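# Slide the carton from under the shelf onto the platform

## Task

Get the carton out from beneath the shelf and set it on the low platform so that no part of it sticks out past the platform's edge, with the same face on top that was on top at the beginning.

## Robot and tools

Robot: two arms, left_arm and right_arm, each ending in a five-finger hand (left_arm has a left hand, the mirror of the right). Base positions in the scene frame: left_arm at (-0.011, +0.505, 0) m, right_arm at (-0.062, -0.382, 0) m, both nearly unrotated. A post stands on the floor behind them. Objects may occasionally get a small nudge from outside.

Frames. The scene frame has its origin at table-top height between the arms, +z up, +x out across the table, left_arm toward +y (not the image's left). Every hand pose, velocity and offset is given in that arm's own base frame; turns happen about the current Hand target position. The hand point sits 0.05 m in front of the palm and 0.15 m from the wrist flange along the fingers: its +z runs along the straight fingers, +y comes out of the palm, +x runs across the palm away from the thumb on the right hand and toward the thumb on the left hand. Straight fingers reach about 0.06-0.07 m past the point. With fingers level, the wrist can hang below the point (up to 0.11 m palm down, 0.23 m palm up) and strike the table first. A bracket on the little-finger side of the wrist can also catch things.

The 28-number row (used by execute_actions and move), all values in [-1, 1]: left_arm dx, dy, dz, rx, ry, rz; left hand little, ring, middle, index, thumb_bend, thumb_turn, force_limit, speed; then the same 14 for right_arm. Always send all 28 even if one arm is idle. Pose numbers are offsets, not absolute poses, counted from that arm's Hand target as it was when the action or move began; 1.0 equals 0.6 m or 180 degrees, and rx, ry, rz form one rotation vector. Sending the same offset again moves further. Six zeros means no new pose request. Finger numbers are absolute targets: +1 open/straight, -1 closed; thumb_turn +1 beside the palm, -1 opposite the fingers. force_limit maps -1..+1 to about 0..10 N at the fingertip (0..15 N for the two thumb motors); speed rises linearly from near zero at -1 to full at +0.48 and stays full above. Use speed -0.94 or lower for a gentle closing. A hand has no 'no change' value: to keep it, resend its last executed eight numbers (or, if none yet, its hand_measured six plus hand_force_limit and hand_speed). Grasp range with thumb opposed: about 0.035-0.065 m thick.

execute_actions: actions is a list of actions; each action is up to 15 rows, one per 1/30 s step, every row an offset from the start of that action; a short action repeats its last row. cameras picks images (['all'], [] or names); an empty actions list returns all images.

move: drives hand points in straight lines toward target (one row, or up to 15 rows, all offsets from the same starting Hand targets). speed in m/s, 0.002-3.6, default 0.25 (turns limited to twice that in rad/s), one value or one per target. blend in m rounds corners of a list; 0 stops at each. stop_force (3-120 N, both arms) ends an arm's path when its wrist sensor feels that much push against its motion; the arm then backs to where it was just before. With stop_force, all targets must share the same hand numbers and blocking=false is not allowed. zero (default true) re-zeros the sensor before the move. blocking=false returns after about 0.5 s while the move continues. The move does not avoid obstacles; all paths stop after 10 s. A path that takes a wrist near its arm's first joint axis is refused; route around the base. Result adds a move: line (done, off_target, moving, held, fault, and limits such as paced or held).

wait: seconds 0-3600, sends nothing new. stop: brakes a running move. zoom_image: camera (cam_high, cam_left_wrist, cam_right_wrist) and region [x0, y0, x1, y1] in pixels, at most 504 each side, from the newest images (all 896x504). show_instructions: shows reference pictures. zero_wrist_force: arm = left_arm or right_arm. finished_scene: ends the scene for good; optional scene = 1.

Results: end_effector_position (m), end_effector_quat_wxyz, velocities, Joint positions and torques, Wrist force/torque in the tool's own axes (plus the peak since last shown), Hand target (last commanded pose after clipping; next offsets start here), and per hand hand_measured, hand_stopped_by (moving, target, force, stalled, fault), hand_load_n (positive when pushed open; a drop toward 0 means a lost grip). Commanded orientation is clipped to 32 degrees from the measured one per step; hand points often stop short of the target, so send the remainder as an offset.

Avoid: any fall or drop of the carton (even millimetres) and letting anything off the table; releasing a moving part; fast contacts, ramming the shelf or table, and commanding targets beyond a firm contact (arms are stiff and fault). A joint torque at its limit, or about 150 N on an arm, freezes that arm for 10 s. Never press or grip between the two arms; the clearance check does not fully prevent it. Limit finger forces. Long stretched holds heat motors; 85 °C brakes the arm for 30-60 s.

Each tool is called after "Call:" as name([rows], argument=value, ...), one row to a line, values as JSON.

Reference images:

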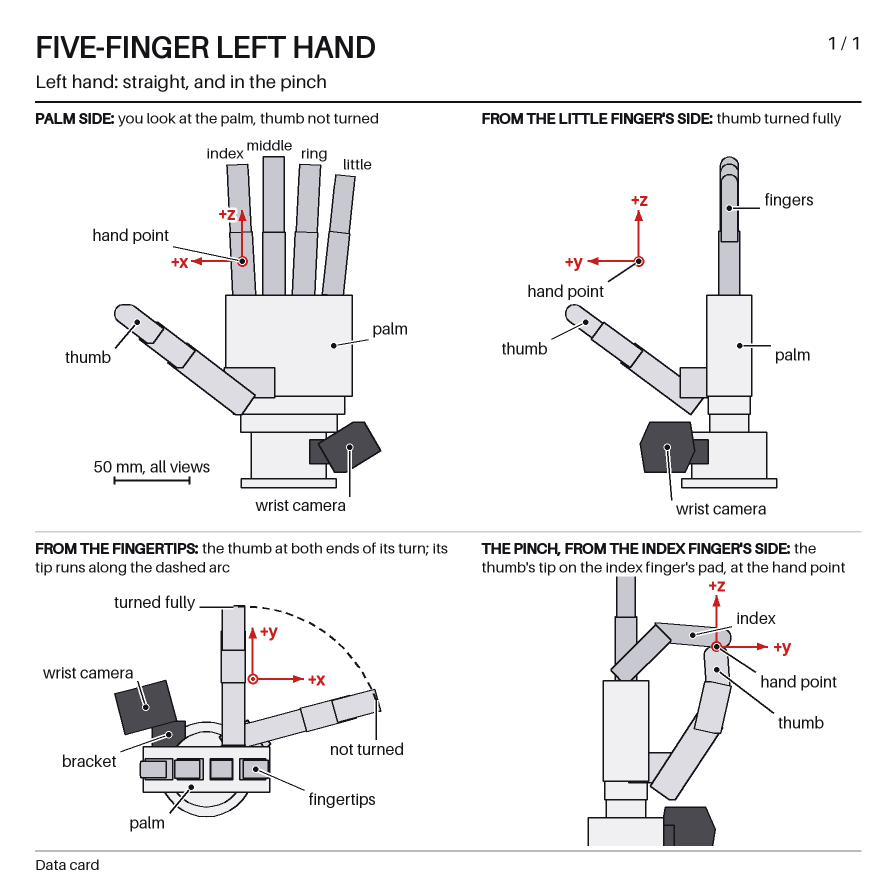

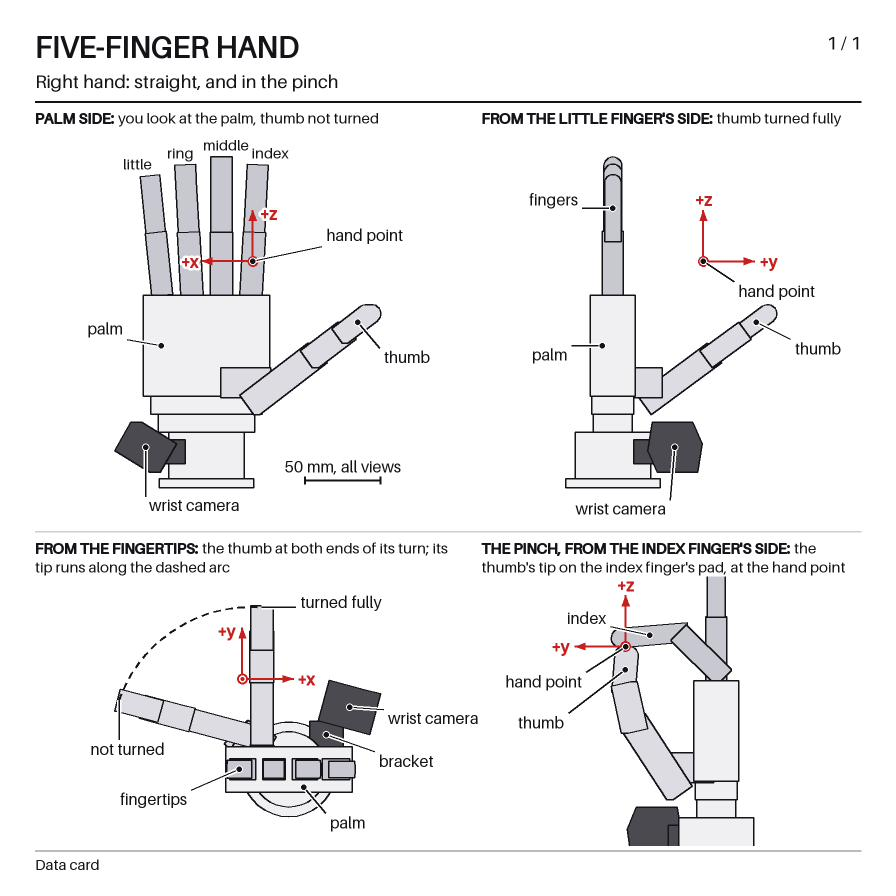

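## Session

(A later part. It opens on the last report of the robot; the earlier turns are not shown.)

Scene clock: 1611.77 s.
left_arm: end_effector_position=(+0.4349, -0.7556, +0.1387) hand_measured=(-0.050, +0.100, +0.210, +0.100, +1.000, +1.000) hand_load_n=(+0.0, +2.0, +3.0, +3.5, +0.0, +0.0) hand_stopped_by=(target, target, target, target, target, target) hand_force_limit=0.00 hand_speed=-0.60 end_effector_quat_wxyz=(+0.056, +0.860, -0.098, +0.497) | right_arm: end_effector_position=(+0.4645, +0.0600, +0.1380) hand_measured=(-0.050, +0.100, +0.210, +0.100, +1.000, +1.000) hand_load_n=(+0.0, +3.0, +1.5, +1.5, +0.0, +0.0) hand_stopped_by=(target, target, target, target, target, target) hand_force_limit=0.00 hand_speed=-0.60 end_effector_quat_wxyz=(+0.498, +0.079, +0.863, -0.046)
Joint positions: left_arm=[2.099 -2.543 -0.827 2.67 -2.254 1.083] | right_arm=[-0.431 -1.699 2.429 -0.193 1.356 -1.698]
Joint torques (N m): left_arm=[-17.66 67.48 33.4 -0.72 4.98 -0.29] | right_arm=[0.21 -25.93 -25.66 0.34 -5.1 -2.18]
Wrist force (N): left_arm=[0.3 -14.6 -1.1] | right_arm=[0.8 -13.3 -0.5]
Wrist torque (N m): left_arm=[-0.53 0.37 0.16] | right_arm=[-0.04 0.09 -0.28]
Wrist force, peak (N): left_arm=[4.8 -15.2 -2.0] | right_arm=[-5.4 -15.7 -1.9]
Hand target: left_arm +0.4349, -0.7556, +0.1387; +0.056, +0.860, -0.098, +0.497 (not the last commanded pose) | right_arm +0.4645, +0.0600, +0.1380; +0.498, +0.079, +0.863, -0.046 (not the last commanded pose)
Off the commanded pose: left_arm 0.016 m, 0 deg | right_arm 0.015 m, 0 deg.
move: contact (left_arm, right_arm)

Call:
wait(seconds=0.2, cameras=["all"])

Call:
zoom_image(camera="cam_high", region=[430, 60, 630, 200])

Scene clock: 1620.37 s.
left_arm: end_effector_position=(+0.4349, -0.7556, +0.1387) hand_measured=(-0.050, +0.100, +0.210, +0.100, +1.000, +1.000) hand_load_n=(+0.0, +2.0, +3.0, +3.5, +0.0, +0.0) hand_stopped_by=(target, target, target, target, target, target) hand_force_limit=0.00 hand_speed=-0.60 end_effector_quat_wxyz=(+0.056, +0.860, -0.098, +0.497) | right_arm: end_effector_position=(+0.4645, +0.0600, +0.1380) hand_measured=(-0.050, +0.100, +0.210, +0.100, +1.000, +1.000) hand_load_n=(+0.0, +3.0, +1.5, +1.5, +0.0, -0.5) hand_stopped_by=(target, target, target, target, target, target) hand_force_limit=0.00 hand_speed=-0.60 end_effector_quat_wxyz=(+0.498, +0.079, +0.863, -0.046)
Joint positions: left_arm=[2.099 -2.543 -0.827 2.67 -2.254 1.083] | right_arm=[-0.431 -1.699 2.429 -0.193 1.356 -1.698]
Joint torques (N m): left_arm=[-17.54 67.74 32.4 0.81 5.35 2.24] | right_arm=[8.91 -26.64 -26.89 -1.17 -5.17 -2.17]
Wrist force (N): left_arm=[0.4 -14.9 -1.2] | right_arm=[0.9 -13.3 -0.3]
Wrist torque (N m): left_arm=[-0.54 0.36 0.17] | right_arm=[-0.04 0.07 -0.28]
Wrist force, peak (N): left_arm=[0.4 -15.1 -1.3] | right_arm=[1.1 -13.4 -0.5]
Hand target: left_arm +0.4349, -0.7556, +0.1387; +0.056, +0.860, -0.098, +0.497 (not the last commanded pose) | right_arm +0.4645, +0.0600, +0.1380; +0.498, +0.079, +0.863, -0.046 (not the last commanded pose)
Off the commanded pose: left_arm 0.016 m, 0 deg | right_arm 0.015 m, 0 deg.
wait: 0.20 s; at rest from the start

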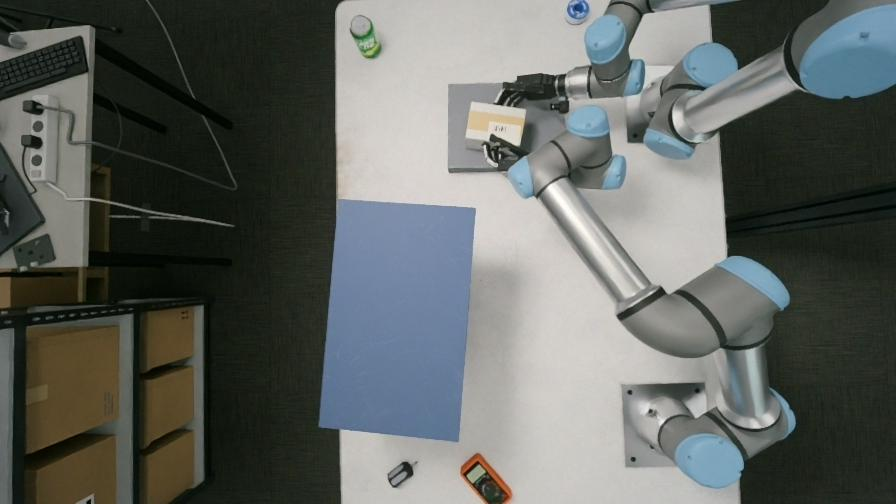

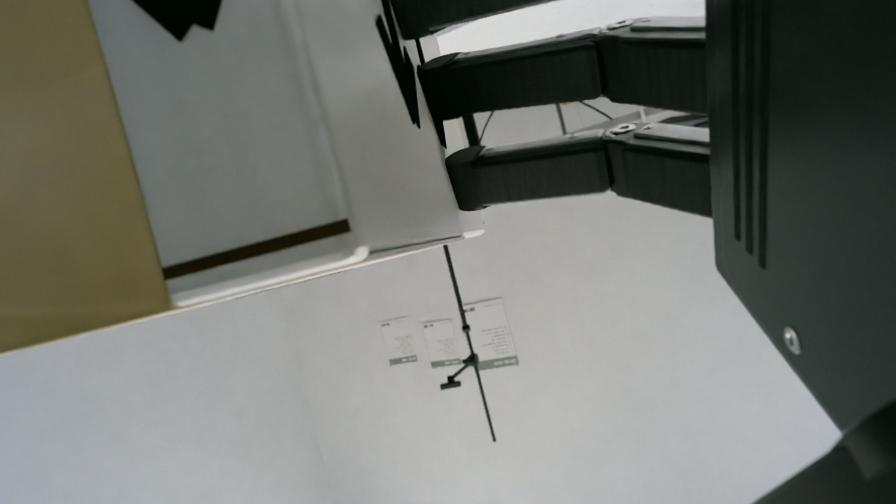

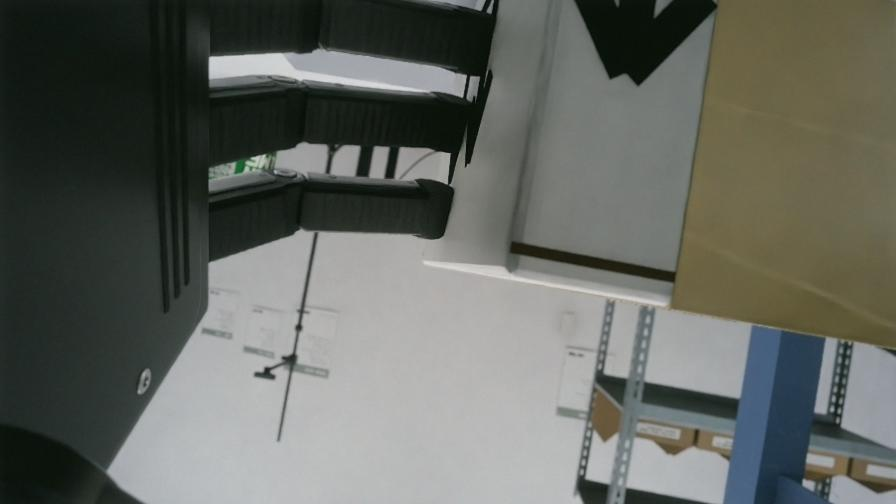

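Scaled by 2.520.

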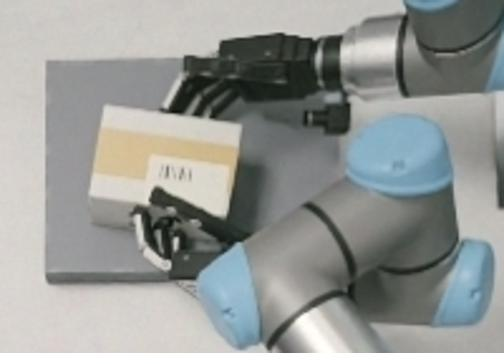

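Call:
move(target=[0,0,0.0013,0,0,0,-0.05,0.10,0.21,0.10,1,1,0,-0.6,0,0,-0.0015,0,0,0,-0.05,0.10,0.21,0.10,1,1,0,-0.6], speed=0.004)

Scene clock: 1628.37 s.
left_arm: end_effector_position=(+0.4349, -0.7556, +0.1394) hand_measured=(-0.050, +0.100, +0.210, +0.100, +1.000, +1.000) hand_load_n=(+0.0, +3.0, +4.0, +4.5, +0.0, +0.0) hand_stopped_by=(target, target, target, target, target, target) hand_force_limit=0.00 hand_speed=-0.60 end_effector_quat_wxyz=(+0.056, +0.860, -0.098, +0.497) | right_arm: end_effector_position=(+0.4646, +0.0600, +0.1373) hand_measured=(-0.050, +0.100, +0.210, +0.100, +1.000, +1.000) hand_load_n=(+0.0, +1.5, +0.0, +0.5, +0.0, +0.0) hand_stopped_by=(target, target, target, target, target, target) hand_force_limit=0.00 hand_speed=-0.60 end_effector_quat_wxyz=(+0.498, +0.079, +0.863, -0.046)
Joint positions: left_arm=[2.099 -2.542 -0.826 2.669 -2.254 1.083] | right_arm=[-0.431 -1.697 2.431 -0.196 1.356 -1.698]
Joint torques (N m): left_arm=[-16.32 73.14 35.18 -0.49 3.83 2.08] | right_arm=[9.33 9.74 0.94 0.71 -4.47 -2.15]
Motor temperatures (°C): left_arm=[32 31 25 34 38 32] | right_arm=[26 25 26 30 32 38]
Wrist force (N): left_arm=[-5.5 -14.1 1.0] | right_arm=[-10.0 -14.3 -4.8]
Wrist torque (N m): left_arm=[-0.56 0.53 0.12] | right_arm=[-0.01 0.19 -0.32]
Wrist force, peak (N): left_arm=[0.2 -15.1 -1.3] | right_arm=[-10.0 -14.3 -4.8]
Hand target: left_arm +0.4349, -0.7556, +0.1395; +0.056, +0.860, -0.098, +0.497 | right_arm +0.4645, +0.0600, +0.1371; +0.498, +0.079, +0.863, -0.046
Off the commanded pose: left_arm 0.000 m, 0 deg | right_arm 0.000 m, 0 deg.
move: done

Call:
move(target=[0,0,-0.00035,0,0,0,-0.05,0.10,0.21,0.10,1,1,0,-0.6,0,0,0.0009,0,0,0,-0.05,0.10,0.21,0.10,1,1,0,-0.6], speed=0.004)

Scene clock: 1634.47 s.
left_arm: end_effector_position=(+0.4349, -0.7556, +0.1395) hand_measured=(-0.050, +0.100, +0.210, +0.100, +1.000, +1.000) hand_load_n=(+0.0, +3.0, +4.0, +4.0, -0.5, +0.0) hand_stopped_by=(target, target, target, target, target, target) hand_force_limit=0.00 hand_speed=-0.60 end_effector_quat_wxyz=(+0.056, +0.860, -0.098, +0.497) | right_arm: end_effector_position=(+0.4645, +0.0601, +0.1376) hand_measured=(-0.050, +0.100, +0.210, +0.100, +1.000, +1.000) hand_load_n=(+0.0, +2.0, +1.0, +1.5, +0.0, +0.0) hand_stopped_by=(target, target, target, target, target, target) hand_force_limit=0.00 hand_speed=-0.60 end_effector_quat_wxyz=(+0.498, +0.079, +0.863, -0.046)
Joint positions: left_arm=[2.099 -2.542 -0.826 2.669 -2.254 1.083] | right_arm=[-0.431 -1.698 2.43 -0.195 1.356 -1.698]
Joint torques (N m): left_arm=[-15.27 54.83 11.73 2.36 -0.13 -1.66] | right_arm=[9.54 -24.51 -21.67 1.98 -1.19 -1.64]
Wrist force (N): left_arm=[-4.7 -15.0 0.4] | right_arm=[-4.5 -12.9 -1.8]
Wrist torque (N m): left_arm=[-0.59 0.38 0.20] | right_arm=[0.01 -0.11 -0.20]
Wrist force, peak (N): left_arm=[-5.1 -14.9 0.4] | right_arm=[-13.9 -15.3 -5.4]
Hand target: left_arm +0.4349, -0.7556, +0.1393; +0.056, +0.860, -0.098, +0.497 | right_arm +0.4645, +0.0600, +0.1377; +0.498, +0.079, +0.863, -0.046
Off the commanded pose: left_arm 0.000 m, 0 deg | right_arm 0.000 m, 0 deg.
move: done

Call:
move([
  [0.0019,0.0081,0,0,0,0,-0.05,0.10,0.21,0.10,1,1,0,-0.6,-0.0015,-0.0082,0,0,0,0,-0.05,0.10,0.21,0.10,1,1,0,-0.6],
  [0.015,0.0649,0,0,0,0,-0.05,0.10,0.21,0.10,1,1,0,-0.6,-0.012,-0.0655,0,0,0,0,-0.05,0.10,0.21,0.10,1,1,0,-0.6],
], speed=[0.01, 0.04], blend=0.001, cameras=["all"])

Scene clock: 1645.73 s.
left_arm: end_effector_position=(+0.4439, -0.7167, +0.1393) hand_measured=(-0.050, +0.100, +0.210, +0.100, +1.000, +1.000) hand_load_n=(+0.0, +0.0, +0.0, +0.0, +0.0, +0.0) hand_stopped_by=(target, target, target, target, target, target) hand_force_limit=0.00 hand_speed=-0.60 end_effector_quat_wxyz=(+0.056, +0.860, -0.098, +0.497) | right_arm: end_effector_position=(+0.4573, +0.0208, +0.1377) hand_measured=(-0.050, +0.100, +0.210, +0.100, +1.000, +1.000) hand_load_n=(+0.0, +0.0, +0.0, +0.0, +0.0, +0.0) hand_stopped_by=(target, target, target, target, target, target) hand_force_limit=0.00 hand_speed=-0.60 end_effector_quat_wxyz=(+0.498, +0.079, +0.863, -0.046)
Joint positions: left_arm=[2.142 -2.439 -1.018 2.779 -2.221 1.118] | right_arm=[-0.64 -1.723 2.457 -0.161 1.179 -1.813]
Joint torques (N m): left_arm=[8.06 67.8 9.34 0.41 2.09 1.89] | right_arm=[-8.12 -24.21 -7.16 1.36 -2.33 -2.95]
Wrist force (N): left_arm=[-3.6 0.3 -1.1] | right_arm=[-2.0 1.1 0.1]
Wrist torque (N m): left_arm=[0.06 0.35 -0.22] | right_arm=[0.23 0.16 0.07]
Wrist force, peak (N): left_arm=[-2.6 -15.6 0.5] | right_arm=[-3.9 -12.5 -1.7]
Hand target: left_arm +0.4439, -0.7166, +0.1393; +0.056, +0.860, -0.098, +0.497 | right_arm +0.4573, +0.0207, +0.1377; +0.498, +0.079, +0.863, -0.046
Off the commanded pose: left_arm 0.000 m, 0 deg | right_arm 0.000 m, 0 deg.
move: done

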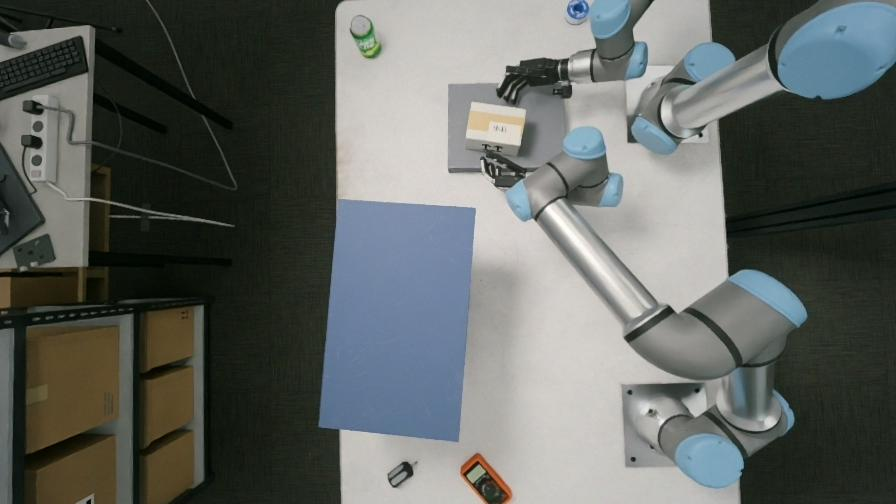

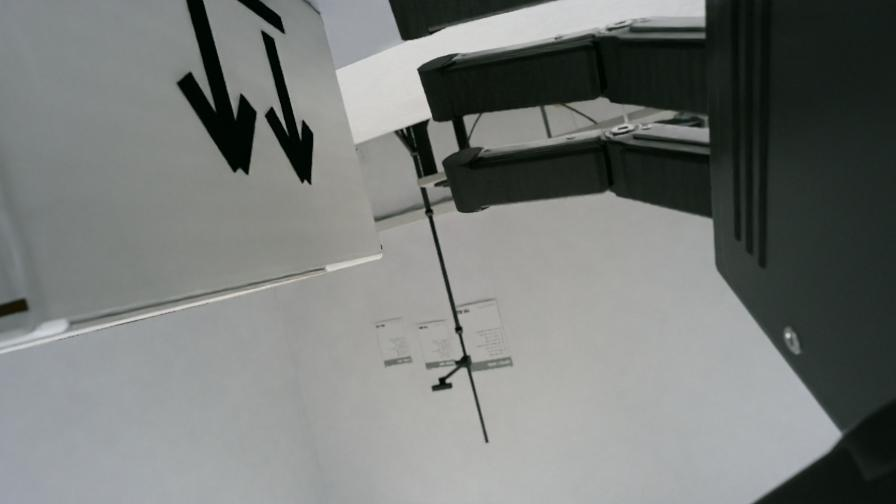

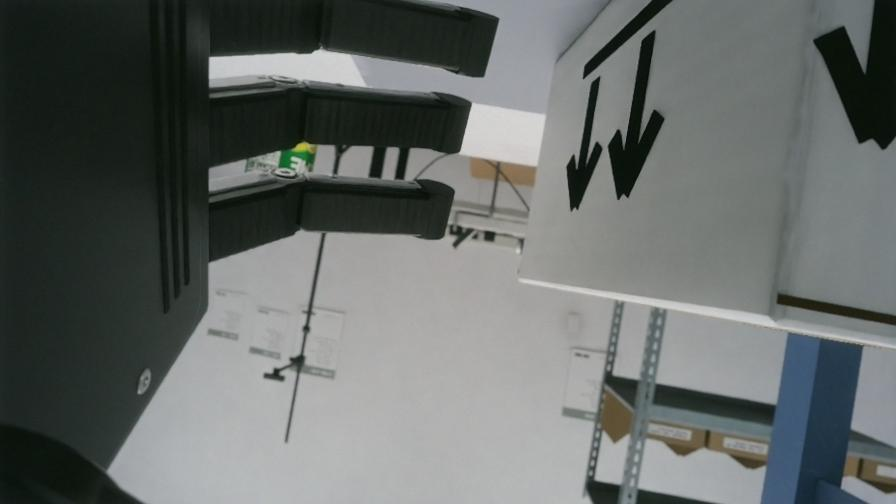

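Call:
zoom_image(camera="cam_high", region=[430, 60, 630, 200])

Scaled by 2.520.

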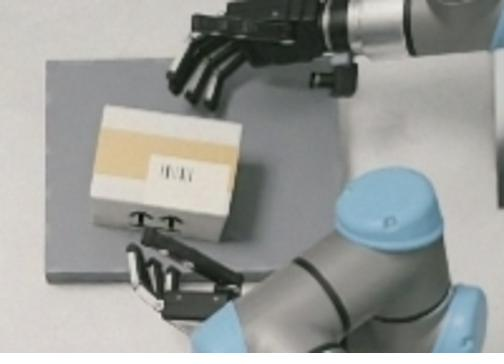

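Call:
finished_scene()

The scene is finished: the task was done.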